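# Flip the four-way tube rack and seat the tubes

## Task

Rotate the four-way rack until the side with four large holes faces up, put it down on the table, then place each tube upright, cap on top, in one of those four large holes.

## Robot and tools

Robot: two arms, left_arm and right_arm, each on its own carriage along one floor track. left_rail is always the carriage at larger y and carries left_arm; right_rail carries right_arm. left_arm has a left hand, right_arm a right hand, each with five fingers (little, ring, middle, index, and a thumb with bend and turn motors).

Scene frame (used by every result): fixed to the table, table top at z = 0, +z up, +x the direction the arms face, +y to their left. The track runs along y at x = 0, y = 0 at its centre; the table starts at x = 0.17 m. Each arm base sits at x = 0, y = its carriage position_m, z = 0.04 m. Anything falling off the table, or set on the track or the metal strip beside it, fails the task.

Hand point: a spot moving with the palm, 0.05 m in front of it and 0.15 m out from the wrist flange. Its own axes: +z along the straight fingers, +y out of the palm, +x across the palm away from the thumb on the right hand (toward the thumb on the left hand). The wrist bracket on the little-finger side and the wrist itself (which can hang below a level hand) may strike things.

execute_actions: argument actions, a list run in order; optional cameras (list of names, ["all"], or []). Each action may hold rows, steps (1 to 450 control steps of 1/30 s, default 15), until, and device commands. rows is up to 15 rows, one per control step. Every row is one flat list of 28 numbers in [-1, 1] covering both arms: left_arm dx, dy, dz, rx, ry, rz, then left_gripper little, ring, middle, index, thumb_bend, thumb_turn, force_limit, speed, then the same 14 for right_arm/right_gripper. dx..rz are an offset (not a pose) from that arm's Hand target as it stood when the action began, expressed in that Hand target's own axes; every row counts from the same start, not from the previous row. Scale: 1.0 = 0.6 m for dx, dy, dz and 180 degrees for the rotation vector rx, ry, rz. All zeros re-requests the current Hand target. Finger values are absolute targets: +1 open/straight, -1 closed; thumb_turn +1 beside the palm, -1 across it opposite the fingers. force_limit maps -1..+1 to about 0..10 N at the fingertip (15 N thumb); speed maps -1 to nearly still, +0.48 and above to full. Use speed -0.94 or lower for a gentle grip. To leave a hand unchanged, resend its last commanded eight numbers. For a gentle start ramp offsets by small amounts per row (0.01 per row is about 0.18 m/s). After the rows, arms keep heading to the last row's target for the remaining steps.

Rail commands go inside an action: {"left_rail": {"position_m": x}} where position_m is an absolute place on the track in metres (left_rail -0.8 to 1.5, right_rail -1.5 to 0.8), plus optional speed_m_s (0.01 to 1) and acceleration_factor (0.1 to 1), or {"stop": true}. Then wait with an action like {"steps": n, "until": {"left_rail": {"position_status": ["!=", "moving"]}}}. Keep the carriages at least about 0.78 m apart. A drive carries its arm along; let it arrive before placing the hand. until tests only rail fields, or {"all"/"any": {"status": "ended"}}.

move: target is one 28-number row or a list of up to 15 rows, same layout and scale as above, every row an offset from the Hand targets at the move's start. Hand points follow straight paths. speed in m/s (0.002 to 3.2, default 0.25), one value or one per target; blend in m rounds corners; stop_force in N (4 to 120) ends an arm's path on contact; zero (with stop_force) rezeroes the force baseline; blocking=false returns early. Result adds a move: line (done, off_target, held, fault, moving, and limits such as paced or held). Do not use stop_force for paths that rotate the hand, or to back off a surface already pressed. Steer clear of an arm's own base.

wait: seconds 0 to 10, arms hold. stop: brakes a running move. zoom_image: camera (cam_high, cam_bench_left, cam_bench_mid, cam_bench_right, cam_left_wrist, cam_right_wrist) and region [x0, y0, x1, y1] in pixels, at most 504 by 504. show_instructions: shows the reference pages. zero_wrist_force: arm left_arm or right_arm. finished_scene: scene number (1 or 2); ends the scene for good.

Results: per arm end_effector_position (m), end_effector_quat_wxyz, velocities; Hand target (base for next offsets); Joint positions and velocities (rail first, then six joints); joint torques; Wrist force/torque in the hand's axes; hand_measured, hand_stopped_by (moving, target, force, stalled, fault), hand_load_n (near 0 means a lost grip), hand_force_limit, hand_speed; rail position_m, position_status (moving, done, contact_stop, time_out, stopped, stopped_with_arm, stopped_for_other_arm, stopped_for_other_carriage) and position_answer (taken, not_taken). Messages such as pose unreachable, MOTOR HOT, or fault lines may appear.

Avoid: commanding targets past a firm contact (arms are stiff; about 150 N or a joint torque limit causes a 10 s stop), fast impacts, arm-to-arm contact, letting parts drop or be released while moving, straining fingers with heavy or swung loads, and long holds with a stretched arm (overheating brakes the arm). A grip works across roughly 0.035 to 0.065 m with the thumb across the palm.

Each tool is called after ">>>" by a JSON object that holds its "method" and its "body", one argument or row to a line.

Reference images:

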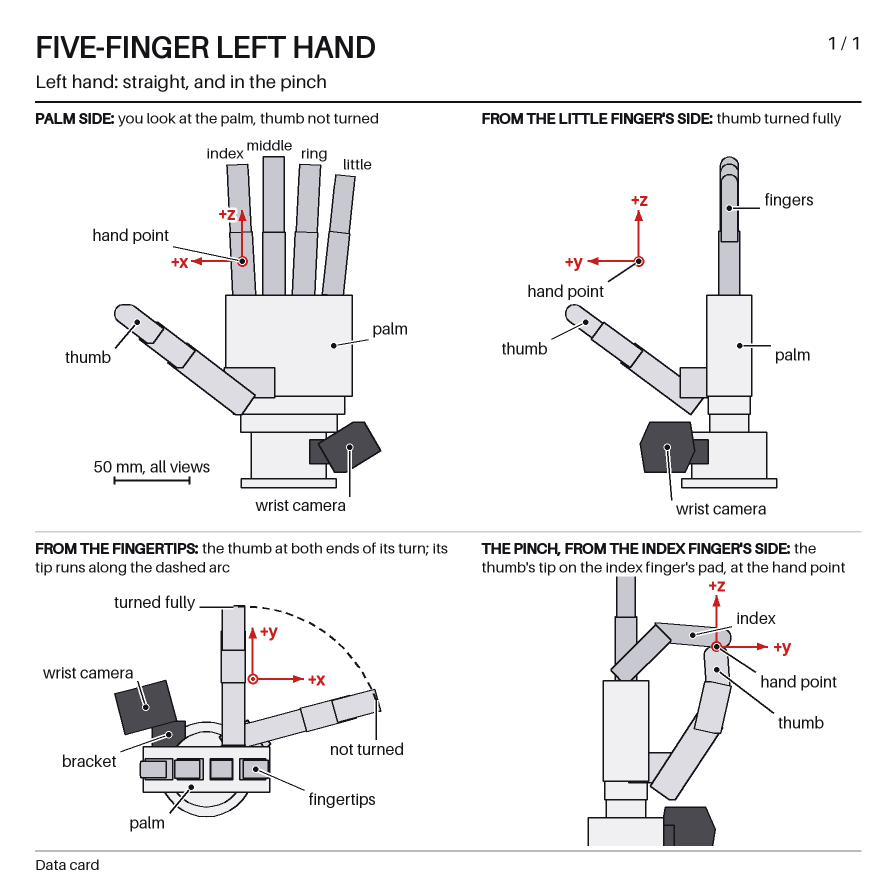

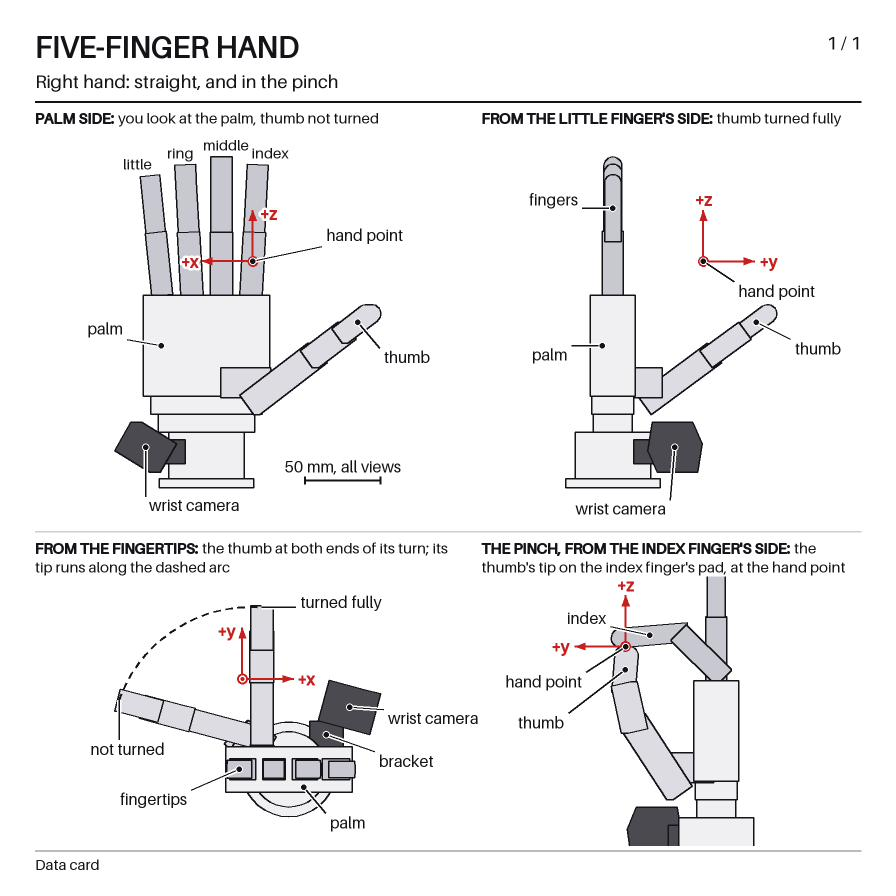

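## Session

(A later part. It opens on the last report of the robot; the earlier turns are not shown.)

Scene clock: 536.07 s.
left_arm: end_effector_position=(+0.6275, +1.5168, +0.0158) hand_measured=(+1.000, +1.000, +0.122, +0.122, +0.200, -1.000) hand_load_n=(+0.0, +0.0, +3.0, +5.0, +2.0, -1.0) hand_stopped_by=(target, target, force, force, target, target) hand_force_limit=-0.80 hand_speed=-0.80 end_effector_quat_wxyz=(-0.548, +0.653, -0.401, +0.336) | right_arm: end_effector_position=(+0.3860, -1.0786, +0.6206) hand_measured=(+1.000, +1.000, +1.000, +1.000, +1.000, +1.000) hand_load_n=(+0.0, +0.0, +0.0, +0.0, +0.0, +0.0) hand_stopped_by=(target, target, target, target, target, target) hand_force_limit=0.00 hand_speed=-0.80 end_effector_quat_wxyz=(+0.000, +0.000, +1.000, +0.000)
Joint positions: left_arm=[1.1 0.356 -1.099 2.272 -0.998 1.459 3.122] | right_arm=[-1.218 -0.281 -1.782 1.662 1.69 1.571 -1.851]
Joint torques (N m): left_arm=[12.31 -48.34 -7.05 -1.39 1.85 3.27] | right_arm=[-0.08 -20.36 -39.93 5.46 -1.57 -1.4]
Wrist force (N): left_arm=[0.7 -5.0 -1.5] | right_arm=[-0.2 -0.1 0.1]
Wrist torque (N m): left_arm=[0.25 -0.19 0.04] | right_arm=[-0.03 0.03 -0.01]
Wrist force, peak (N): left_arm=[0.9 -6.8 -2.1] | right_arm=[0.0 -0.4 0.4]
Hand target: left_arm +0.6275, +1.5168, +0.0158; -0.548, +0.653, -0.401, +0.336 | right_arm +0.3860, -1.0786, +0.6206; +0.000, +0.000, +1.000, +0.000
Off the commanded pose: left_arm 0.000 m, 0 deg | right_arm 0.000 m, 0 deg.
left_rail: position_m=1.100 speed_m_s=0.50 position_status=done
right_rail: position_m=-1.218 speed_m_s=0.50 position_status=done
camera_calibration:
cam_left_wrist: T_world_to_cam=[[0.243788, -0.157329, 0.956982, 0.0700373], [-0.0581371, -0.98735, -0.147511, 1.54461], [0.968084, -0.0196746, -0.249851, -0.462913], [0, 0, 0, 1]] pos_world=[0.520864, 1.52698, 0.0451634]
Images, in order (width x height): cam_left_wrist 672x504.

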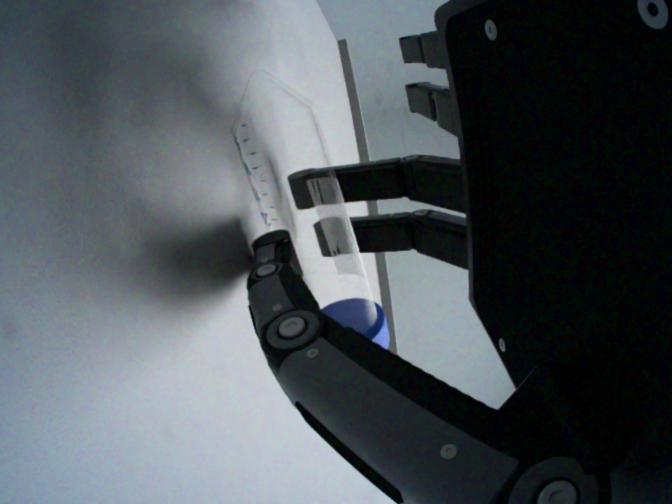

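>>> {"method": "execute_actions", "body": {
  "actions": [
    {"rows":[[0,0,0,0,0,0,1,1,-0.1,-0.1,0.2,-1,-0.4,-0.7,0,0,0,0,0,0,1,1,1,1,1,1,0,-0.8]],"steps":45}
  ]
}}

>>> {"method": "move", "body": {
  "target": [0,-0.3037,-0.0537,0,0,0,1,1,-0.1,-0.1,0.2,-1,-0.4,-0.7,0,0,0,0,0,0,1,1,1,1,1,1,0,-0.8],
  "speed": 0.2
}}

>>> {"method": "execute_actions", "body": {
  "actions": [
    {"left_rail":{"position_m":0.8,"acceleration_factor":0.7},"steps":250,"until":{"left_rail":{"position_status":["!=","moving"]}}}
  ]
}}

>>> {"method": "move", "body": {
  "target": [-0.1572,0.1958,0.3298,0,-0.3448,-0.0609,1,1,-0.1,-0.1,0.2,-1,-0.4,-0.7,0,0,0,0,0,0,1,1,1,1,1,1,0,-0.8],
  "speed": 0.25,
  "cameras": ["cam_left_wrist","cam_high"]
}}

Scene clock: 569.63 s.
left_arm: end_effector_position=(+0.6275, +1.5168, +0.0158) hand_measured=(+1.000, +1.000, +0.122, +0.122, +0.200, -1.000) hand_load_n=(+0.0, +0.0, +3.0, +5.0, +2.5, -1.0) hand_stopped_by=(target, target, force, force, target, target) hand_force_limit=-0.40 hand_speed=-0.70 end_effector_quat_wxyz=(-0.548, +0.653, -0.401, +0.336) | right_arm: end_effector_position=(+0.3860, -1.0786, +0.6206) hand_measured=(+1.000, +1.000, +1.000, +1.000, +1.000, +1.000) hand_load_n=(+0.0, +0.0, +0.0, +0.0, +0.0, +0.0) hand_stopped_by=(target, target, target, target, target, target) hand_force_limit=0.00 hand_speed=-0.80 end_effector_quat_wxyz=(+0.000, +0.000, +1.000, +0.000)
Joint positions: left_arm=[1.1 0.356 -1.099 2.272 -0.998 1.459 3.122] | right_arm=[-1.218 -0.281 -1.782 1.662 1.69 1.571 -1.851]
Joint torques (N m): left_arm=[9.89 -48.97 -7.02 -2.48 1.67 3.1] | right_arm=[-0.07 -18.19 -39.96 5.25 -1.59 -1.59]
Wrist force (N): left_arm=[1.0 -5.3 -1.1] | right_arm=[-0.2 -0.1 0.2]
Wrist torque (N m): left_arm=[0.19 -0.20 0.06] | right_arm=[-0.02 0.03 -0.01]
Wrist force, peak (N): left_arm=[1.2 -6.6 -1.8] | right_arm=[-0.1 -0.5 0.0]
Hand target: left_arm +0.6275, +1.5168, +0.0158; -0.548, +0.653, -0.401, +0.336 | right_arm +0.3860, -1.0786, +0.6206; +0.000, +0.000, +1.000, +0.000
Off the commanded pose: left_arm 0.000 m, 0 deg | right_arm 0.000 m, 0 deg.
left_rail: position_m=1.100 speed_m_s=0.50 position_status=done
right_rail: position_m=-1.218 speed_m_s=0.50 position_status=done

Scene clock: 571.27 s.
left_arm: end_effector_position=(+0.6275, +1.5167, +0.2007) hand_measured=(+1.000, +1.000, +0.122, +0.122, +0.202, -1.000) hand_load_n=(+0.0, +0.0, +2.0, +3.5, +4.0, -1.0) hand_stopped_by=(target, target, force, force, target, target) hand_force_limit=-0.40 hand_speed=-0.70 end_effector_quat_wxyz=(-0.548, +0.653, -0.401, +0.336) | right_arm: end_effector_position=(+0.3860, -1.0786, +0.6206) hand_measured=(+1.000, +1.000, +1.000, +1.000, +1.000, +1.000) hand_load_n=(+0.0, +0.0, +0.0, +0.0, +0.0, +0.0) hand_stopped_by=(target, target, target, target, target, target) hand_force_limit=0.00 hand_speed=-0.80 end_effector_quat_wxyz=(+0.000, +0.000, +1.000, +0.000)
Joint positions: left_arm=[1.1 0.356 -1.418 2.198 -0.604 1.459 3.122] | right_arm=[-1.218 -0.281 -1.782 1.662 1.69 1.571 -1.851]
Joint torques (N m): left_arm=[-9.5 -57.06 -44.19 1.84 -3.18 -3.59] | right_arm=[-1.27 -18.93 -40.29 5.42 -1.34 -1.57]
Wrist force (N): left_arm=[0.6 0.3 -0.3] | right_arm=[-0.1 -0.1 0.2]
Wrist torque (N m): left_arm=[0.11 -0.20 0.02] | right_arm=[-0.03 0.01 0.00]
Wrist force, peak (N): left_arm=[1.1 -6.1 -1.6] | right_arm=[-0.2 -0.4 0.1]
Hand target: left_arm +0.6275, +1.5167, +0.2008; -0.548, +0.653, -0.401, +0.336 | right_arm +0.3860, -1.0786, +0.6206; +0.000, +0.000, +1.000, +0.000
Off the commanded pose: left_arm 0.000 m, 0 deg | right_arm 0.000 m, 0 deg.
left_rail: position_m=1.100 speed_m_s=0.50 position_status=done
right_rail: position_m=-1.218 speed_m_s=0.50 position_status=done
move: done

Scene clock: 573.37 s.
left_arm: end_effector_position=(+0.6275, +1.2167, +0.2008) hand_measured=(+1.000, +1.000, +0.122, +0.122, +0.202, -1.000) hand_load_n=(+0.0, -0.5, +2.0, +4.0, +4.0, -0.5) hand_stopped_by=(target, target, force, force, target, target) hand_force_limit=-0.40 hand_speed=-0.70 end_effector_quat_wxyz=(-0.548, +0.653, -0.401, +0.336) | right_arm: end_effector_position=(+0.3860, -1.0786, +0.6206) hand_measured=(+1.000, +1.000, +1.000, +1.000, +1.000, +1.000) hand_load_n=(+0.0, +0.0, +0.0, +0.0, +0.0, +0.0) hand_stopped_by=(target, target, target, target, target, target) hand_force_limit=0.00 hand_speed=-0.80 end_effector_quat_wxyz=(+0.000, +0.000, +1.000, +0.000)
Joint positions: left_arm=[0.8 0.356 -1.418 2.198 -0.604 1.459 3.122] | right_arm=[-1.218 -0.281 -1.782 1.662 1.69 1.571 -1.851]
Joint torques (N m): left_arm=[-2.93 -50.56 -40.51 0.45 -1.87 -3.31] | right_arm=[-1.83 -19.79 -41.41 5.44 -1.26 -1.58]
Wrist force (N): left_arm=[0.9 0.2 -0.1] | right_arm=[-0.2 -0.3 0.2]
Wrist torque (N m): left_arm=[0.09 -0.23 0.03] | right_arm=[-0.05 0.02 -0.01]
Wrist force, peak (N): left_arm=[1.6 0.2 -0.2] | right_arm=[-0.3 -0.3 0.2]
Hand target: left_arm +0.6275, +1.2167, +0.2008; -0.548, +0.653, -0.401, +0.336 | right_arm +0.3860, -1.0786, +0.6206; +0.000, +0.000, +1.000, +0.000
Off the commanded pose: left_arm 0.000 m, 0 deg | right_arm 0.000 m, 0 deg.
left_rail: position_m=0.800 speed_m_s=0.50 position_status=done
right_rail: position_m=-1.218 speed_m_s=0.50 position_status=done

Scene clock: 576.63 s.
left_arm: end_effector_position=(+0.7405, +1.3798, +0.0508) hand_measured=(+1.000, +1.000, +0.122, +0.122, +0.202, -1.000) hand_load_n=(+0.0, +0.0, +2.0, +3.5, +4.5, -0.5) hand_stopped_by=(target, target, force, force, target, target) hand_force_limit=-0.40 hand_speed=-0.70 end_effector_quat_wxyz=(-0.643, +0.766, -0.001, +0.001) | right_arm: end_effector_position=(+0.3860, -1.0786, +0.6206) hand_measured=(+1.000, +1.000, +1.000, +1.000, +1.000, +1.000) hand_load_n=(+0.0, +0.0, +0.0, +0.0, +0.0, +0.0) hand_stopped_by=(target, target, target, target, target, target) hand_force_limit=0.00 hand_speed=-0.80 end_effector_quat_wxyz=(+0.000, +0.000, +1.000, +0.000)
Joint positions: left_arm=[0.8 0.207 -0.782 1.568 -0.084 0.272 2.458] | right_arm=[-1.218 -0.281 -1.782 1.662 1.69 1.571 -1.851]
Joint torques (N m): left_arm=[15.66 -79.45 -39.59 5.25 -4.26 -3.66] | right_arm=[-0.62 -19.92 -40.21 5.55 -1.52 -1.97]
Wrist force (N): left_arm=[0.6 0.5 -0.1] | right_arm=[0.0 -0.2 0.2]
Wrist torque (N m): left_arm=[0.18 -0.15 -0.02] | right_arm=[-0.05 0.00 -0.01]
Wrist force, peak (N): left_arm=[1.3 1.2 0.3] | right_arm=[-0.1 -0.4 -0.2]
Hand target: left_arm +0.7405, +1.3797, +0.0508; -0.643, +0.766, -0.001, +0.001 | right_arm +0.3860, -1.0786, +0.6206; +0.000, +0.000, +1.000, +0.000
Off the commanded pose: left_arm 0.000 m, 0 deg | right_arm 0.000 m, 0 deg.
left_rail: position_m=0.800 speed_m_s=0.50 position_status=done
right_rail: position_m=-1.218 speed_m_s=0.50 position_status=done
move: done
camera_calibration:
cam_left_wrist: T_world_to_cam=[[0.250467, 0.145579, 0.957117, -0.435465], [0.853455, -0.499916, -0.147302, 0.0735388], [0.457034, 0.853751, -0.249458, -1.39286], [0, 0, 0, 1]] pos_world=[0.682893, 1.28931, 0.0801634]
Images, in order (width x height): cam_high 504x504, cam_left_wrist 672x504.

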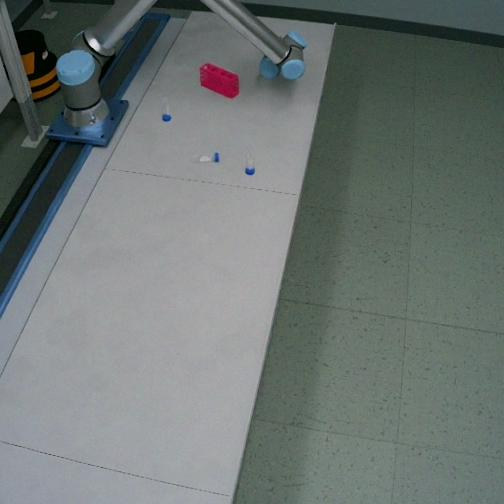

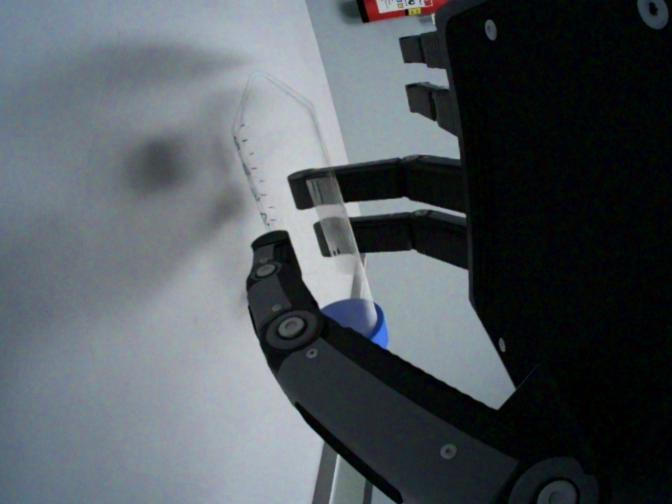

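>>> {"method": "move", "body": {
  "target": [0,0.0585,0.0103,0,0,0,1,1,-0.1,-0.1,0.2,-1,-0.4,-0.7,0,0,0,0,0,0,1,1,1,1,1,1,0,-0.8],
  "speed": 0.05,
  "stop_force": 4
}}

>>> {"method": "execute_actions", "body": {
  "actions": [
    {"rows":[[0,0,0,0,0,0,1,1,0.3,0.3,0.2,-1,-0.4,-0.7,0,0,0,0,0,0,1,1,1,1,1,1,0,-0.8]],"steps":50},
    {"rows":[[0,0,0,0,0,0,1,1,1,1,0.2,-1,-0.4,-0.5,0,0,0,0,0,0,1,1,1,1,1,1,0,-0.8]],"steps":40}
  ]
}}

>>> {"method": "move", "body": {
  "target": [
    [0,0.0012,-0.008,0,0,0,1,1,1,1,0.2,-1,-0.4,-0.5,0,0,0,0,0,0,1,1,1,1,1,1,0,-0.8],
    [0,-0.30,-0.0658,0,0,0,1,1,1,1,0.2,-1,-0.4,-0.5,0,0,0,0,0,0,1,1,1,1,1,1,0,-0.8]
  ],
  "speed": 0.15,
  "cameras": ["cam_left_wrist","cam_bench_left"]
}}

Scene clock: 588.97 s.
left_arm: end_effector_position=(+0.7403, +1.3797, +0.0171) hand_measured=(+1.000, +1.000, +0.122, +0.122, +0.202, -1.000) hand_load_n=(+0.0, +0.0, +2.0, +3.0, +3.5, -0.5) hand_stopped_by=(target, target, force, force, target, target) hand_force_limit=-0.40 hand_speed=-0.70 end_effector_quat_wxyz=(-0.643, +0.766, -0.001, +0.001) | right_arm: end_effector_position=(+0.3860, -1.0786, +0.6206) hand_measured=(+1.000, +1.000, +1.000, +1.000, +1.000, +1.000) hand_load_n=(+0.0, +0.0, +0.0, +0.0, +0.0, +0.0) hand_stopped_by=(target, target, target, target, target, target) hand_force_limit=0.00 hand_speed=-0.80 end_effector_quat_wxyz=(+0.000, +0.000, +1.000, +0.000)
Joint positions: left_arm=[0.8 0.207 -0.742 1.568 -0.122 0.272 2.455] | right_arm=[-1.218 -0.281 -1.782 1.662 1.69 1.571 -1.851]
Joint torques (N m): left_arm=[-4.83 -100.07 -25.25 5.24 1.32 0.39] | right_arm=[1.19 -18.81 -40.67 5.9 -1.29 -1.67]
Wrist force (N): left_arm=[0.3 -0.1 -0.1] | right_arm=[0.0 -0.3 0.1]
Wrist torque (N m): left_arm=[0.06 -0.10 -0.02] | right_arm=[-0.06 0.00 -0.01]
Wrist force, peak (N): left_arm=[0.3 -5.8 -0.6] | right_arm=[0.1 -0.4 0.4]
Hand target: left_arm +0.7403, +1.3797, +0.0171; -0.643, +0.766, -0.001, +0.001 (not the last commanded pose) | right_arm +0.3860, -1.0786, +0.6206; +0.000, +0.000, +1.000, +0.000
Off the commanded pose: left_arm 0.002 m, 0 deg | right_arm 0.000 m, 0 deg.
left_rail: position_m=0.800 speed_m_s=0.50 position_status=done
right_rail: position_m=-1.218 speed_m_s=0.50 position_status=done
move: contact (left_arm)

Scene clock: 592.17 s.
left_arm: end_effector_position=(+0.7403, +1.3797, +0.0171) hand_measured=(+1.000, +1.000, +1.000, +1.000, +0.200, -1.000) hand_load_n=(+0.0, +0.0, -0.5, +0.0, +0.0, +0.0) hand_stopped_by=(target, target, target, target, target, target) hand_force_limit=-0.40 hand_speed=-0.50 end_effector_quat_wxyz=(-0.643, +0.766, -0.001, +0.001) | right_arm: end_effector_position=(+0.3860, -1.0786, +0.6206) hand_measured=(+1.000, +1.000, +1.000, +1.000, +1.000, +1.000) hand_load_n=(+0.0, +0.0, +0.0, +0.0, +0.0, +0.0) hand_stopped_by=(target, target, target, target, target, target) hand_force_limit=0.00 hand_speed=-0.80 end_effector_quat_wxyz=(+0.000, +0.000, +1.000, +0.000)
Joint positions: left_arm=[0.8 0.207 -0.742 1.568 -0.122 0.272 2.455] | right_arm=[-1.218 -0.281 -1.782 1.662 1.69 1.571 -1.851]
Joint torques (N m): left_arm=[-1.61 -97.68 -23.57 3.59 -0.56 2.22] | right_arm=[-0.41 -19.9 -40.67 5.69 -1.48 -1.49]
Wrist force (N): left_arm=[0.8 0.1 -0.1] | right_arm=[-0.1 -0.2 -0.3]
Wrist torque (N m): left_arm=[0.11 -0.17 0.00] | right_arm=[-0.01 0.03 -0.01]
Wrist force, peak (N): left_arm=[1.1 0.1 -0.4] | right_arm=[-0.3 -0.3 0.4]
Hand target: left_arm +0.7403, +1.3797, +0.0171; -0.643, +0.766, -0.001, +0.001 | right_arm +0.3860, -1.0786, +0.6206; +0.000, +0.000, +1.000, +0.000
Off the commanded pose: left_arm 0.000 m, 0 deg | right_arm 0.000 m, 0 deg.
left_rail: position_m=0.800 speed_m_s=0.50 position_status=done
right_rail: position_m=-1.218 speed_m_s=0.50 position_status=done

Scene clock: 594.67 s.
left_arm: end_effector_position=(+0.7403, +1.3721, +0.2011) hand_measured=(+1.000, +1.000, +1.000, +1.000, +0.200, -1.000) hand_load_n=(+0.0, +0.0, +0.0, +0.0, +0.0, +0.0) hand_stopped_by=(target, target, target, target, target, target) hand_force_limit=-0.40 hand_speed=-0.50 end_effector_quat_wxyz=(-0.643, +0.766, -0.001, +0.001) | right_arm: end_effector_position=(+0.3860, -1.0786, +0.6206) hand_measured=(+1.000, +1.000, +1.000, +1.000, +1.000, +1.000) hand_load_n=(+0.0, +0.0, +0.0, +0.0, +0.0, +0.0) hand_stopped_by=(target, target, target, target, target, target) hand_force_limit=0.00 hand_speed=-0.80 end_effector_quat_wxyz=(+0.000, +0.000, +1.000, +0.000)
Joint positions: left_arm=[0.8 0.198 -0.937 1.527 0.138 0.264 2.431] | right_arm=[-1.218 -0.281 -1.782 1.662 1.69 1.571 -1.851]
Joint torques (N m): left_arm=[-10.15 -97.96 -46.05 5.2 -4.06 -3.73] | right_arm=[-0.37 -20.33 -41.36 5.87 -1.41 -2.22]
Wrist force (N): left_arm=[0.9 -0.1 -0.3] | right_arm=[-0.1 -0.1 0.2]
Wrist torque (N m): left_arm=[0.06 -0.21 -0.01] | right_arm=[-0.04 0.02 -0.01]
Wrist force, peak (N): left_arm=[0.9 -1.1 -0.7] | right_arm=[-0.3 -0.3 0.3]
Hand target: left_arm +0.7403, +1.3721, +0.2012; -0.643, +0.766, -0.001, +0.001 | right_arm +0.3860, -1.0786, +0.6206; +0.000, +0.000, +1.000, +0.000
Off the commanded pose: left_arm 0.000 m, 0 deg | right_arm 0.000 m, 0 deg.
left_rail: position_m=0.800 speed_m_s=0.50 position_status=done
right_rail: position_m=-1.218 speed_m_s=0.50 position_status=done
move: done
camera_calibration:
cam_left_wrist: T_world_to_cam=[[0.250523, 0.146073, 0.957027, -0.578839], [0.853653, -0.499607, -0.147206, 0.0914101], [0.456635, 0.853847, -0.249859, -1.34859], [0, 0, 0, 1]] pos_world=[0.682793, 1.28171, 0.230463]
Images, in order (width x height): cam_bench_left 504x504, cam_left_wrist 672x504.

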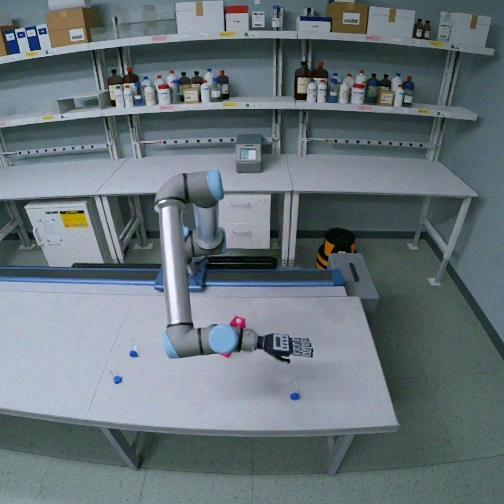

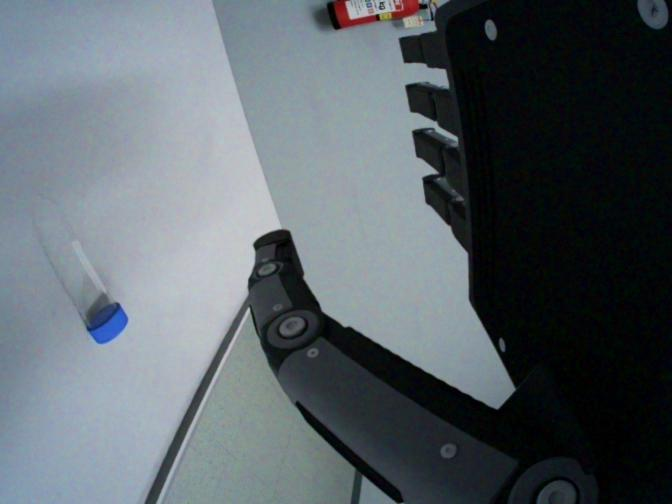

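>>> {"method": "execute_actions", "body": {
  "actions": [
    {"left_rail":{"position_m":0.2,"acceleration_factor":0.8},"steps":250,"until":{"left_rail":{"position_status":["!=","moving"]}}}
  ]
}}

>>> {"method": "move", "body": {
  "target": [-0.7,-0.1141,0.05,0.0437,-0.0437,0.498,1,1,0.1,0.1,0.9,-1,-0.4,0,0,0,0,0,0,0,1,1,1,1,1,1,0,-0.8],
  "speed": 0.3,
  "cameras": ["cam_left_wrist","cam_bench_left","cam_high"]
}}

Scene clock: 631.20 s.
left_arm: end_effector_position=(+0.7403, +0.7721, +0.2012) hand_measured=(+1.000, +1.000, +1.000, +1.000, +0.200, -1.000) hand_load_n=(+0.0, +0.0, +0.0, +0.0, +0.5, +0.0) hand_stopped_by=(target, target, target, target, target, target) hand_force_limit=-0.40 hand_speed=-0.50 end_effector_quat_wxyz=(-0.643, +0.766, -0.001, +0.001) | right_arm: end_effector_position=(+0.3860, -1.0786, +0.6206) hand_measured=(+1.000, +1.000, +1.000, +1.000, +1.000, +1.000) hand_load_n=(+0.0, +0.0, +0.0, +0.0, +0.0, +0.0) hand_stopped_by=(target, target, target, target, target, target) hand_force_limit=0.00 hand_speed=-0.80 end_effector_quat_wxyz=(+0.000, +0.000, +1.000, +0.000)
Joint positions: left_arm=[0.2 0.198 -0.937 1.527 0.138 0.264 2.431] | right_arm=[-1.218 -0.281 -1.782 1.662 1.69 1.571 -1.851]
Joint torques (N m): left_arm=[13.86 -76.13 -44.82 5.07 -4.01 -3.75] | right_arm=[0.1 -19.67 -41.04 6.2 -1.46 -1.97]
Wrist force (N): left_arm=[0.6 -0.4 -0.4] | right_arm=[0.0 -0.1 0.0]
Wrist torque (N m): left_arm=[0.02 -0.16 -0.02] | right_arm=[-0.02 0.00 0.00]
Wrist force, peak (N): left_arm=[1.2 0.1 -1.1] | right_arm=[-0.1 -0.4 0.4]
Hand target: left_arm +0.7403, +0.7721, +0.2012; -0.643, +0.766, -0.001, +0.001 | right_arm +0.3860, -1.0786, +0.6206; +0.000, +0.000, +1.000, +0.000
Off the commanded pose: left_arm 0.000 m, 0 deg | right_arm 0.000 m, 0 deg.
left_rail: position_m=0.200 speed_m_s=0.50 position_status=done
right_rail: position_m=-1.218 speed_m_s=0.50 position_status=done

Scene clock: 634.83 s.
left_arm: end_effector_position=(+0.3203, +0.8143, +0.2634) hand_measured=(+1.000, +1.000, +0.100, +0.100, +0.900, -1.000) hand_load_n=(+0.0, +0.0, +0.0, +0.0, +0.0, +0.5) hand_stopped_by=(target, target, target, target, target, target) hand_force_limit=-0.40 hand_speed=0.00 end_effector_quat_wxyz=(+0.501, -0.500, +0.500, +0.499) | right_arm: end_effector_position=(+0.3860, -1.0786, +0.6206) hand_measured=(+1.000, +1.000, +1.000, +1.000, +1.000, +1.000) hand_load_n=(+0.5, +0.0, +0.0, +0.0, +0.0, +0.0) hand_stopped_by=(target, target, target, target, target, target) hand_force_limit=0.00 hand_speed=-0.80 end_effector_quat_wxyz=(+0.000, +0.000, +1.000, +0.000)
Joint positions: left_arm=[0.2 0.395 -1.425 2.232 -0.807 0.396 4.71] | right_arm=[-1.218 -0.281 -1.782 1.662 1.69 1.571 -1.851]
Joint torques (N m): left_arm=[13.99 -54.86 -22.6 -3.99 2.91 3.83] | right_arm=[0.32 -20.27 -41.56 5.71 -1.72 -2.12]
Wrist force (N): left_arm=[0.8 -0.6 -0.3] | right_arm=[0.2 -0.3 0.2]
Wrist torque (N m): left_arm=[-0.07 -0.36 -0.08] | right_arm=[-0.07 -0.03 0.01]
Wrist force, peak (N): left_arm=[1.4 0.4 -0.4] | right_arm=[-0.2 -0.3 0.4]
Hand target: left_arm +0.3203, +0.8143, +0.2634; +0.501, -0.500, +0.500, +0.499 | right_arm +0.3860, -1.0786, +0.6206; +0.000, +0.000, +1.000, +0.000
Off the commanded pose: left_arm 0.000 m, 0 deg | right_arm 0.000 m, 0 deg.
left_rail: position_m=0.200 speed_m_s=0.50 position_status=done
right_rail: position_m=-1.218 speed_m_s=0.50 position_status=done
move: done
camera_calibration:
cam_left_wrist: T_world_to_cam=[[0.968381, -0.0234007, -0.248377, -0.226186], [-0.230509, -0.464708, -0.854934, 0.685566], [-0.0954169, 0.885155, -0.455409, -0.459448], [0, 0, 0, 1]] pos_world=[0.333225, 0.719978, 0.320698]
Images, in order (width x height): cam_high 504x504, cam_bench_left 504x504, cam_left_wrist 672x504.

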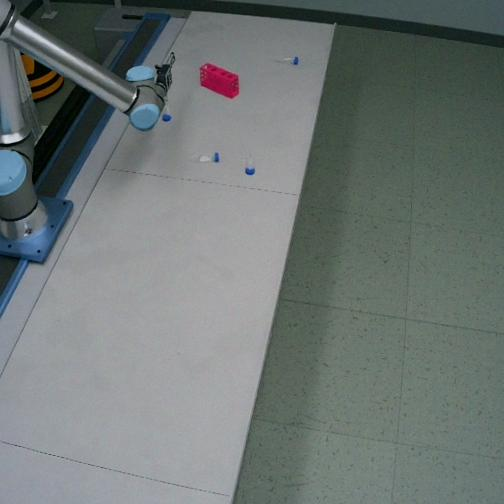

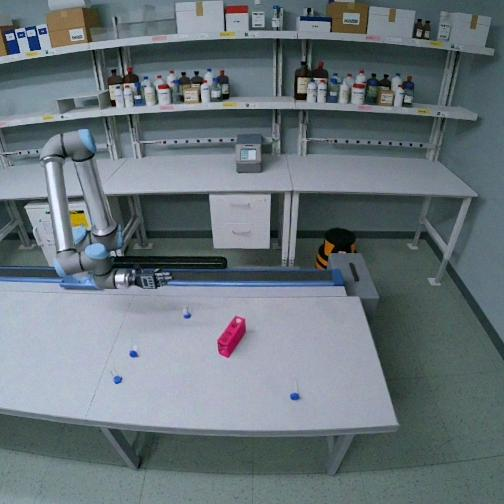

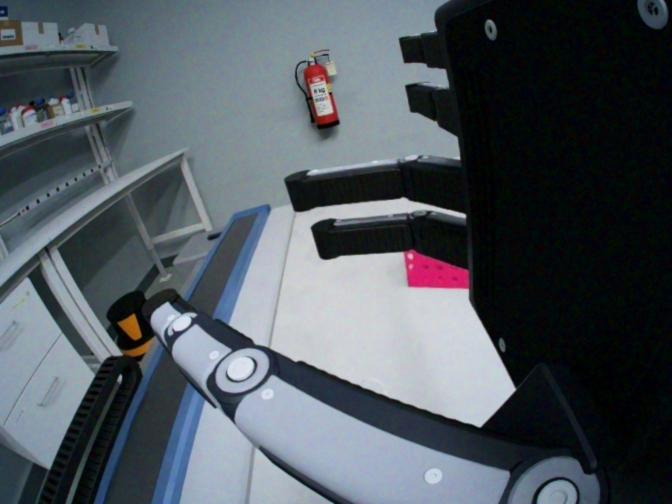

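>>> {"method": "zoom_image", "body": {
  "camera": "cam_left_wrist",
  "region": [300, 320, 460, 480]
}}

Scaled by 3.150 from the camera's 672x504 image, which has a finer 960x720 frame.

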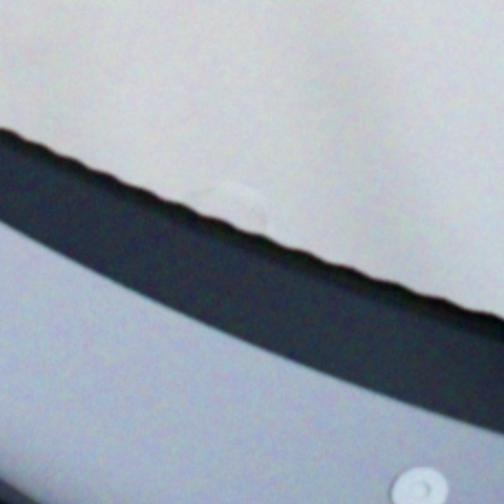

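>>> {"method": "move", "body": {
  "target": [0.12,0,-0.12,0,0,0,1,1,0.1,0.1,0.9,-1,-0.4,0,0,0,0,0,0,0,1,1,1,1,1,1,0,-0.8],
  "speed": 0.2,
  "cameras": ["cam_left_wrist"]
}}

>>> {"method": "zoom_image", "body": {
  "camera": "cam_left_wrist",
  "region": [280, 200, 480, 400]
}}

Scene clock: 659.70 s.
left_arm: end_effector_position=(+0.3204, +0.7423, +0.1914) hand_measured=(+1.000, +1.000, +0.100, +0.100, +0.900, -1.000) hand_load_n=(+0.0, +0.0, +0.0, +0.0, +0.0, +0.0) hand_stopped_by=(target, target, target, target, target, target) hand_force_limit=-0.40 hand_speed=0.00 end_effector_quat_wxyz=(+0.501, -0.500, +0.500, +0.499) | right_arm: end_effector_position=(+0.3860, -1.0786, +0.6206) hand_measured=(+1.000, +1.000, +1.000, +1.000, +1.000, +1.000) hand_load_n=(+0.0, +0.0, +0.0, +0.0, +0.0, +0.5) hand_stopped_by=(target, target, target, target, target, target) hand_force_limit=0.00 hand_speed=-0.80 end_effector_quat_wxyz=(+0.000, +0.000, +1.000, +0.000)
Joint positions: left_arm=[0.2 0.246 -1.368 2.361 -0.993 0.248 4.711] | right_arm=[-1.218 -0.281 -1.782 1.662 1.69 1.571 -1.851]
Joint torques (N m): left_arm=[-11.11 -31.64 -16.47 -3.36 -3.07 3.6] | right_arm=[-0.17 -19.59 -41.15 5.76 -1.31 -2.34]
Wrist force (N): left_arm=[1.2 -0.5 0.4] | right_arm=[-0.3 -0.4 0.0]
Wrist torque (N m): left_arm=[-0.13 -0.38 -0.09] | right_arm=[-0.06 0.05 -0.03]
Wrist force, peak (N): left_arm=[1.4 -0.6 -0.5] | right_arm=[-0.4 0.1 0.4]
Hand target: left_arm +0.3204, +0.7423, +0.1914; +0.501, -0.500, +0.500, +0.499 | right_arm +0.3860, -1.0786, +0.6206; +0.000, +0.000, +1.000, +0.000
Off the commanded pose: left_arm 0.000 m, 0 deg | right_arm 0.000 m, 0 deg.
left_rail: position_m=0.200 speed_m_s=0.50 position_status=done
right_rail: position_m=-1.218 speed_m_s=0.50 position_status=done
move: done
camera_calibration:
cam_left_wrist: T_world_to_cam=[[0.968356, -0.0234259, -0.248473, -0.245803], [-0.230613, -0.46463, -0.854948, 0.590563], [-0.0954199, 0.885195, -0.455329, -0.428542], [0, 0, 0, 1]] pos_world=[0.333325, 0.647978, 0.248698]
Images, in order (width x height): cam_left_wrist 672x504.

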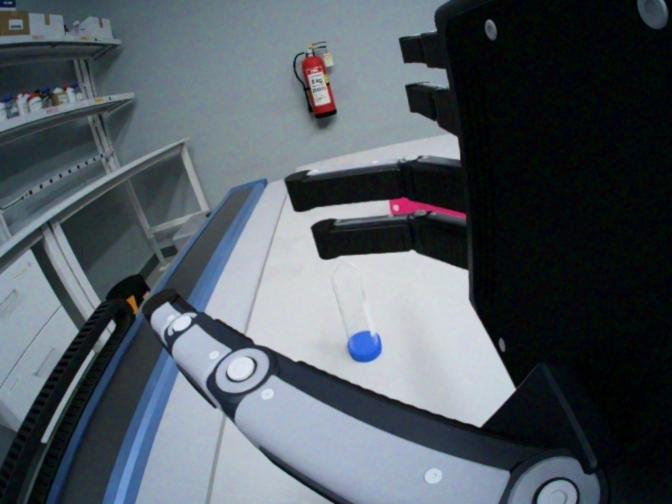

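Scaled by 2.520 from the camera's 672x504 image, which has a finer 960x720 frame.

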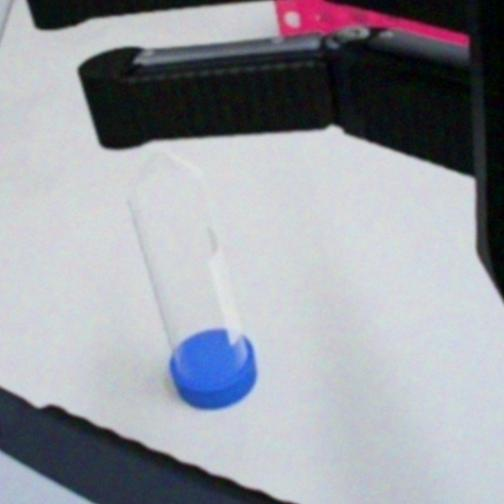

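>>> {"method": "move", "body": {
  "target": [-0.0333,0.0123,0.2203,0,0,0,1,1,0.1,0.1,0.9,-1,-0.4,0,0,0,0,0,0,0,1,1,1,1,1,1,0,-0.8],
  "speed": 0.2,
  "cameras": ["cam_bench_left","cam_high"]
}}

>>> {"method": "zoom_image", "body": {
  "camera": "cam_bench_left",
  "region": [150, 260, 220, 330]
}}

>>> {"method": "zoom_image", "body": {
  "camera": "cam_high",
  "region": [140, 60, 210, 130]
}}

Scene clock: 680.80 s.
left_arm: end_effector_position=(+0.3131, +0.8743, +0.2114) hand_measured=(+1.000, +1.000, +0.100, +0.100, +0.900, -1.000) hand_load_n=(+0.0, +0.0, +0.0, +0.0, +0.0, +0.0) hand_stopped_by=(target, target, target, target, target, target) hand_force_limit=-0.40 hand_speed=0.00 end_effector_quat_wxyz=(+0.501, -0.500, +0.500, +0.499) | right_arm: end_effector_position=(+0.3860, -1.0786, +0.6206) hand_measured=(+1.000, +1.000, +1.000, +1.000, +1.000, +1.000) hand_load_n=(+0.0, +0.0, +0.0, +0.0, +0.0, +0.0) hand_stopped_by=(target, target, target, target, target, target) hand_force_limit=0.00 hand_speed=-0.80 end_effector_quat_wxyz=(+0.000, +0.000, +1.000, +0.000)
Joint positions: left_arm=[0.2 0.508 -1.292 2.192 -0.901 0.51 4.711] | right_arm=[-1.218 -0.281 -1.782 1.662 1.69 1.571 -1.851]
Joint torques (N m): left_arm=[13.38 -41.42 -39.24 2.24 3 -3.99] | right_arm=[-0.46 -20.33 -41.06 6.16 -1.43 -2.4]
Wrist force (N): left_arm=[0.8 -0.7 0.1] | right_arm=[-0.3 -0.3 0.0]
Wrist torque (N m): left_arm=[-0.13 -0.34 0.19] | right_arm=[-0.04 0.05 -0.02]
Wrist force, peak (N): left_arm=[0.5 -1.6 -0.5] | right_arm=[0.1 -0.6 -0.1]
Hand target: left_arm +0.3131, +0.8745, +0.2114; +0.501, -0.500, +0.500, +0.499 | right_arm +0.3860, -1.0786, +0.6206; +0.000, +0.000, +1.000, +0.000
Off the commanded pose: left_arm 0.000 m, 0 deg | right_arm 0.000 m, 0 deg.
left_rail: position_m=0.200 speed_m_s=0.50 position_status=done
right_rail: position_m=-1.218 speed_m_s=0.50 position_status=done
move: done
Images, in order (width x height): cam_high 504x504, cam_bench_left 504x504.

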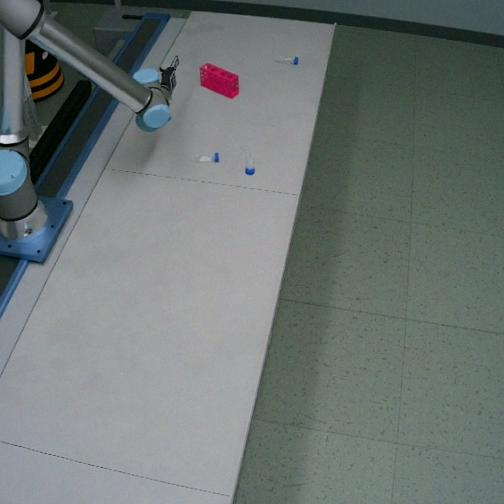

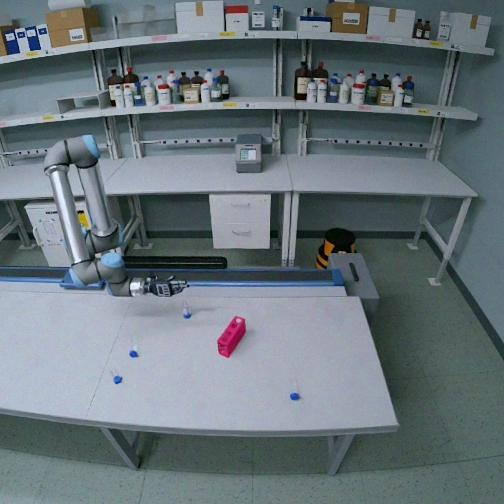

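Scaled by 7.200 from the camera's 504x504 image, which has a finer 720x720 frame.

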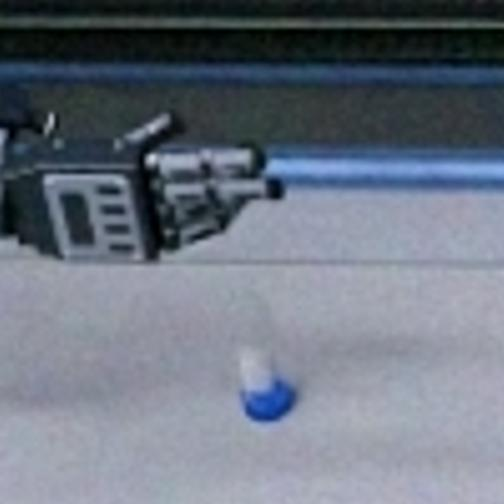

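Scaled by 7.200 from the camera's 504x504 image, which has a finer 720x720 frame.

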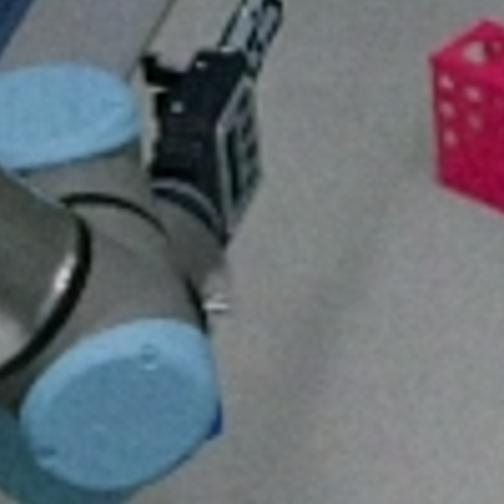

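>>> {"method": "move", "body": {
  "target": [0.15,0,0,0,0,0,1,1,0.1,0.1,0.9,-1,-0.4,0,0,0,0,0,0,0,1,1,1,1,1,1,0,-0.8],
  "speed": 0.08,
  "stop_force": 5,
  "cameras": ["cam_left_wrist"]
}}

>>> {"method": "zoom_image", "body": {
  "camera": "cam_left_wrist",
  "region": [200, 150, 440, 390]
}}

Scene clock: 690.63 s.
left_arm: end_effector_position=(+0.3133, +0.8745, +0.1214) hand_measured=(+1.000, +1.000, +0.100, +0.100, +0.900, -1.000) hand_load_n=(+0.0, +0.0, +0.0, +0.0, +0.0, +0.5) hand_stopped_by=(target, target, target, target, target, target) hand_force_limit=-0.40 hand_speed=0.00 end_effector_quat_wxyz=(+0.501, -0.500, +0.500, +0.499) | right_arm: end_effector_position=(+0.3860, -1.0786, +0.6206) hand_measured=(+1.000, +1.000, +1.000, +1.000, +1.000, +1.000) hand_load_n=(+0.0, +0.0, +0.0, +0.0, +0.0, +0.0) hand_stopped_by=(target, target, target, target, target, target) hand_force_limit=0.00 hand_speed=-0.80 end_effector_quat_wxyz=(+0.000, +0.000, +1.000, +0.000)
Joint positions: left_arm=[0.2 0.508 -1.139 2.223 -1.084 0.51 4.711] | right_arm=[-1.218 -0.281 -1.782 1.662 1.69 1.571 -1.851]
Joint torques (N m): left_arm=[12.4 -49.6 -12.67 -4.07 2.18 3.63] | right_arm=[-0.93 -17.93 -41.53 5.84 -1.18 -2.09]
Wrist force (N): left_arm=[0.7 -0.9 0.1] | right_arm=[0.0 -0.4 -0.1]
Wrist torque (N m): left_arm=[-0.17 -0.30 -0.08] | right_arm=[-0.06 0.00 -0.01]
Wrist force, peak (N): left_arm=[1.3 -0.7 -0.2] | right_arm=[-0.3 -0.5 -0.1]
Hand target: left_arm +0.3133, +0.8745, +0.1214; +0.501, -0.500, +0.500, +0.499 | right_arm +0.3860, -1.0786, +0.6206; +0.000, +0.000, +1.000, +0.000
Off the commanded pose: left_arm 0.000 m, 0 deg | right_arm 0.000 m, 0 deg.
left_rail: position_m=0.200 speed_m_s=0.50 position_status=done
right_rail: position_m=-1.218 speed_m_s=0.50 position_status=done
move: done
camera_calibration:
cam_left_wrist: T_world_to_cam=[[0.968358, -0.0233911, -0.248467, -0.253252], [-0.230605, -0.464513, -0.855014, 0.590422], [-0.0954163, 0.885257, -0.455209, -0.578186], [0, 0, 0, 1]] pos_world=[0.326225, 0.780178, 0.178698]
Images, in order (width x height): cam_left_wrist 672x504.

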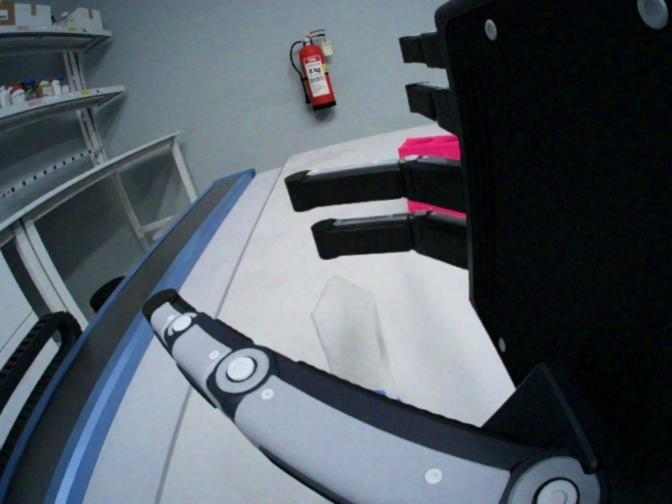

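Scaled by 2.100 from the camera's 672x504 image, which has a finer 960x720 frame.

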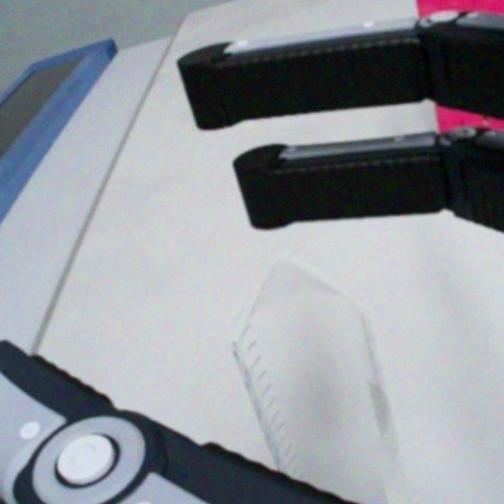

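>>> {"method": "move", "body": {
  "target": [0,0,0.0075,0,0,0,1,1,0.1,0.1,0.9,-1,-0.4,0,0,0,0,0,0,0,1,1,1,1,1,1,0,-0.8],
  "speed": 0.05
}}

>>> {"method": "move", "body": {
  "target": [0.083,0,0,0,0,0,1,1,0.1,0.1,0.9,-1,-0.4,0,0,0,0,0,0,0,1,1,1,1,1,1,0,-0.8],
  "speed": 0.04,
  "stop_force": 4,
  "cameras": ["cam_left_wrist"]
}}

>>> {"method": "zoom_image", "body": {
  "camera": "cam_left_wrist",
  "region": [200, 150, 440, 390]
}}

Scene clock: 699.83 s.
left_arm: end_effector_position=(+0.3133, +0.8788, +0.1214) hand_measured=(+1.000, +1.000, +0.100, +0.100, +0.900, -1.000) hand_load_n=(+0.0, +0.0, +0.0, -0.5, +0.0, +0.5) hand_stopped_by=(target, target, target, target, target, target) hand_force_limit=-0.40 hand_speed=0.00 end_effector_quat_wxyz=(+0.501, -0.500, +0.500, +0.499) | right_arm: end_effector_position=(+0.3860, -1.0786, +0.6206) hand_measured=(+1.000, +1.000, +1.000, +1.000, +1.000, +1.000) hand_load_n=(+0.0, +0.0, +0.0, -0.5, +0.0, +0.0) hand_stopped_by=(target, target, target, target, target, target) hand_force_limit=0.00 hand_speed=-0.80 end_effector_quat_wxyz=(+0.000, +0.000, +1.000, +0.000)
Joint positions: left_arm=[0.2 0.516 -1.136 2.216 -1.081 0.517 4.711] | right_arm=[-1.218 -0.281 -1.782 1.662 1.69 1.571 -1.851]
Joint torques (N m): left_arm=[11.57 -49.86 -32.85 1.48 2.67 3.15] | right_arm=[-0.34 -19.99 -41.16 6.27 -1.39 -2.21]
Wrist force (N): left_arm=[0.5 -0.6 0.0] | right_arm=[0.1 -0.3 0.0]
Wrist torque (N m): left_arm=[-0.10 -0.28 -0.11] | right_arm=[-0.06 -0.01 0.00]
Wrist force, peak (N): left_arm=[0.8 -1.1 -0.1] | right_arm=[-0.5 -0.4 0.1]
Hand target: left_arm +0.3133, +0.8790, +0.1214; +0.501, -0.500, +0.500, +0.499 | right_arm +0.3860, -1.0786, +0.6206; +0.000, +0.000, +1.000, +0.000
Off the commanded pose: left_arm 0.000 m, 0 deg | right_arm 0.000 m, 0 deg.
left_rail: position_m=0.200 speed_m_s=0.50 position_status=done
right_rail: position_m=-1.218 speed_m_s=0.50 position_status=done
move: done

Scene clock: 702.13 s.
left_arm: end_effector_position=(+0.3134, +0.8790, +0.0716) hand_measured=(+1.000, +1.000, +0.100, +0.100, +0.900, -1.000) hand_load_n=(+0.0, +0.0, +0.0, +0.0, +0.0, +0.5) hand_stopped_by=(target, target, target, target, target, target) hand_force_limit=-0.40 hand_speed=0.00 end_effector_quat_wxyz=(+0.501, -0.500, +0.500, +0.499) | right_arm: end_effector_position=(+0.3860, -1.0786, +0.6206) hand_measured=(+1.000, +1.000, +1.000, +1.000, +1.000, +1.000) hand_load_n=(+0.0, +0.0, +0.5, +0.0, +0.0, +0.0) hand_stopped_by=(target, target, target, target, target, target) hand_force_limit=0.00 hand_speed=-0.80 end_effector_quat_wxyz=(+0.000, +0.000, +1.000, +0.000)
Joint positions: left_arm=[0.2 0.516 -1.043 2.221 -1.178 0.517 4.711] | right_arm=[-1.218 -0.281 -1.782 1.662 1.69 1.571 -1.851]
Joint torques (N m): left_arm=[-8.31 -52.08 -11.76 -3.94 -2.5 3.97] | right_arm=[1.18 -20.72 -41.03 6.26 -1.68 -2.39]
Wrist force (N): left_arm=[0.5 -0.7 -0.2] | right_arm=[-0.1 -0.2 -0.1]
Wrist torque (N m): left_arm=[-0.15 -0.29 -0.13] | right_arm=[-0.03 0.02 -0.01]
Wrist force, peak (N): left_arm=[1.4 -0.6 0.0] | right_arm=[-0.2 -0.3 -0.2]
Hand target: left_arm +0.3134, +0.8790, +0.0716; +0.501, -0.500, +0.500, +0.499 | right_arm +0.3860, -1.0786, +0.6206; +0.000, +0.000, +1.000, +0.000
Off the commanded pose: left_arm 0.000 m, 0 deg | right_arm 0.000 m, 0 deg.
left_rail: position_m=0.200 speed_m_s=0.50 position_status=done
right_rail: position_m=-1.218 speed_m_s=0.50 position_status=done
move: done
camera_calibration:
cam_left_wrist: T_world_to_cam=[[0.968358, -0.0233911, -0.248467, -0.265618], [-0.230605, -0.464513, -0.855014, 0.549955], [-0.0954163, 0.885257, -0.455209, -0.60483], [0, 0, 0, 1]] pos_world=[0.326325, 0.784678, 0.128898]
Images, in order (width x height): cam_left_wrist 672x504.

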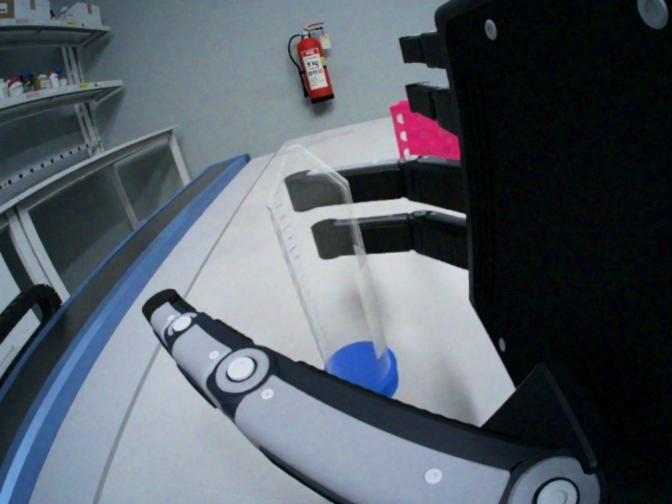

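Scaled by 2.100 from the camera's 672x504 image, which has a finer 960x720 frame.

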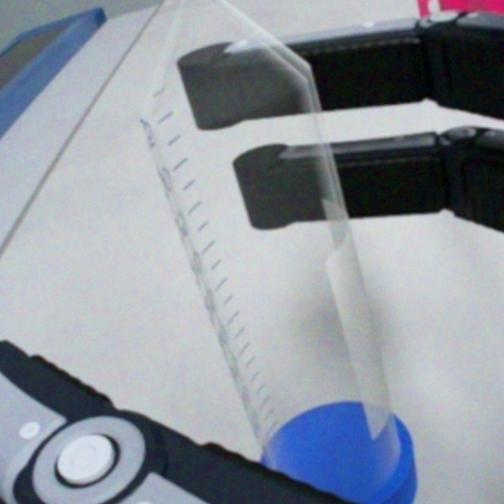

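>>> {"method": "execute_actions", "body": {
  "actions": [
    {"rows":[[0,0,0,0,0,0,1,1,0.1,0.1,0.35,-1,-0.6,-0.3,0,0,0,0,0,0,1,1,1,1,1,1,0,-0.8]],"steps":40},
    {"rows":[[0,0,0,0,0,0,1,1,0.1,0.1,-0.1,-1,-0.4,-0.7,0,0,0,0,0,0,1,1,1,1,1,1,0,-0.8]],"steps":75}
  ],
  "cameras": ["cam_left_wrist"]
}}

Scene clock: 710.50 s.
left_arm: end_effector_position=(+0.3134, +0.8790, +0.0716) hand_measured=(+1.000, +1.000, +0.100, +0.100, +0.184, -1.000) hand_load_n=(+0.0, +0.0, +2.5, +4.5, +5.5, -1.5) hand_stopped_by=(target, target, target, target, force, target) hand_force_limit=-0.40 hand_speed=-0.70 end_effector_quat_wxyz=(+0.501, -0.500, +0.500, +0.499) | right_arm: end_effector_position=(+0.3860, -1.0786, +0.6206) hand_measured=(+1.000, +1.000, +1.000, +1.000, +1.000, +1.000) hand_load_n=(+0.0, +0.0, +0.0, +0.0, +0.0, +0.0) hand_stopped_by=(target, target, target, target, target, target) hand_force_limit=0.00 hand_speed=-0.80 end_effector_quat_wxyz=(+0.000, +0.000, +1.000, +0.000)
Joint positions: left_arm=[0.2 0.516 -1.043 2.221 -1.178 0.517 4.711] | right_arm=[-1.218 -0.281 -1.782 1.662 1.69 1.571 -1.851]
Joint torques (N m): left_arm=[-7.28 -51.1 -22.19 -1.57 -2.64 2.38] | right_arm=[-0.73 -21.96 -41.68 6.08 -1.45 -2.52]
Wrist force (N): left_arm=[-1.7 -0.5 -0.3] | right_arm=[-0.2 0.0 0.0]
Wrist torque (N m): left_arm=[-0.14 -0.39 -0.13] | right_arm=[0.00 0.03 -0.01]
Wrist force, peak (N): left_arm=[-2.4 -0.4 -0.3] | right_arm=[-0.1 -0.5 -0.1]
Hand target: left_arm +0.3134, +0.8790, +0.0716; +0.501, -0.500, +0.500, +0.499 | right_arm +0.3860, -1.0786, +0.6206; +0.000, +0.000, +1.000, +0.000
Off the commanded pose: left_arm 0.000 m, 0 deg | right_arm 0.000 m, 0 deg.
left_rail: position_m=0.200 speed_m_s=0.50 position_status=done
right_rail: position_m=-1.218 speed_m_s=0.50 position_status=done
camera_calibration:
cam_left_wrist: T_world_to_cam=[[0.968358, -0.0233911, -0.248467, -0.265618], [-0.230605, -0.464513, -0.855014, 0.549955], [-0.0954163, 0.885257, -0.455209, -0.60483], [0, 0, 0, 1]] pos_world=[0.326325, 0.784678, 0.128898]
Images, in order (width x height): cam_left_wrist 672x504.

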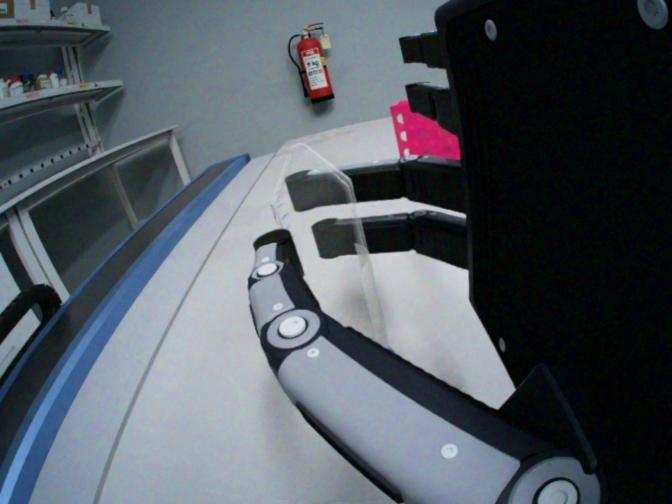

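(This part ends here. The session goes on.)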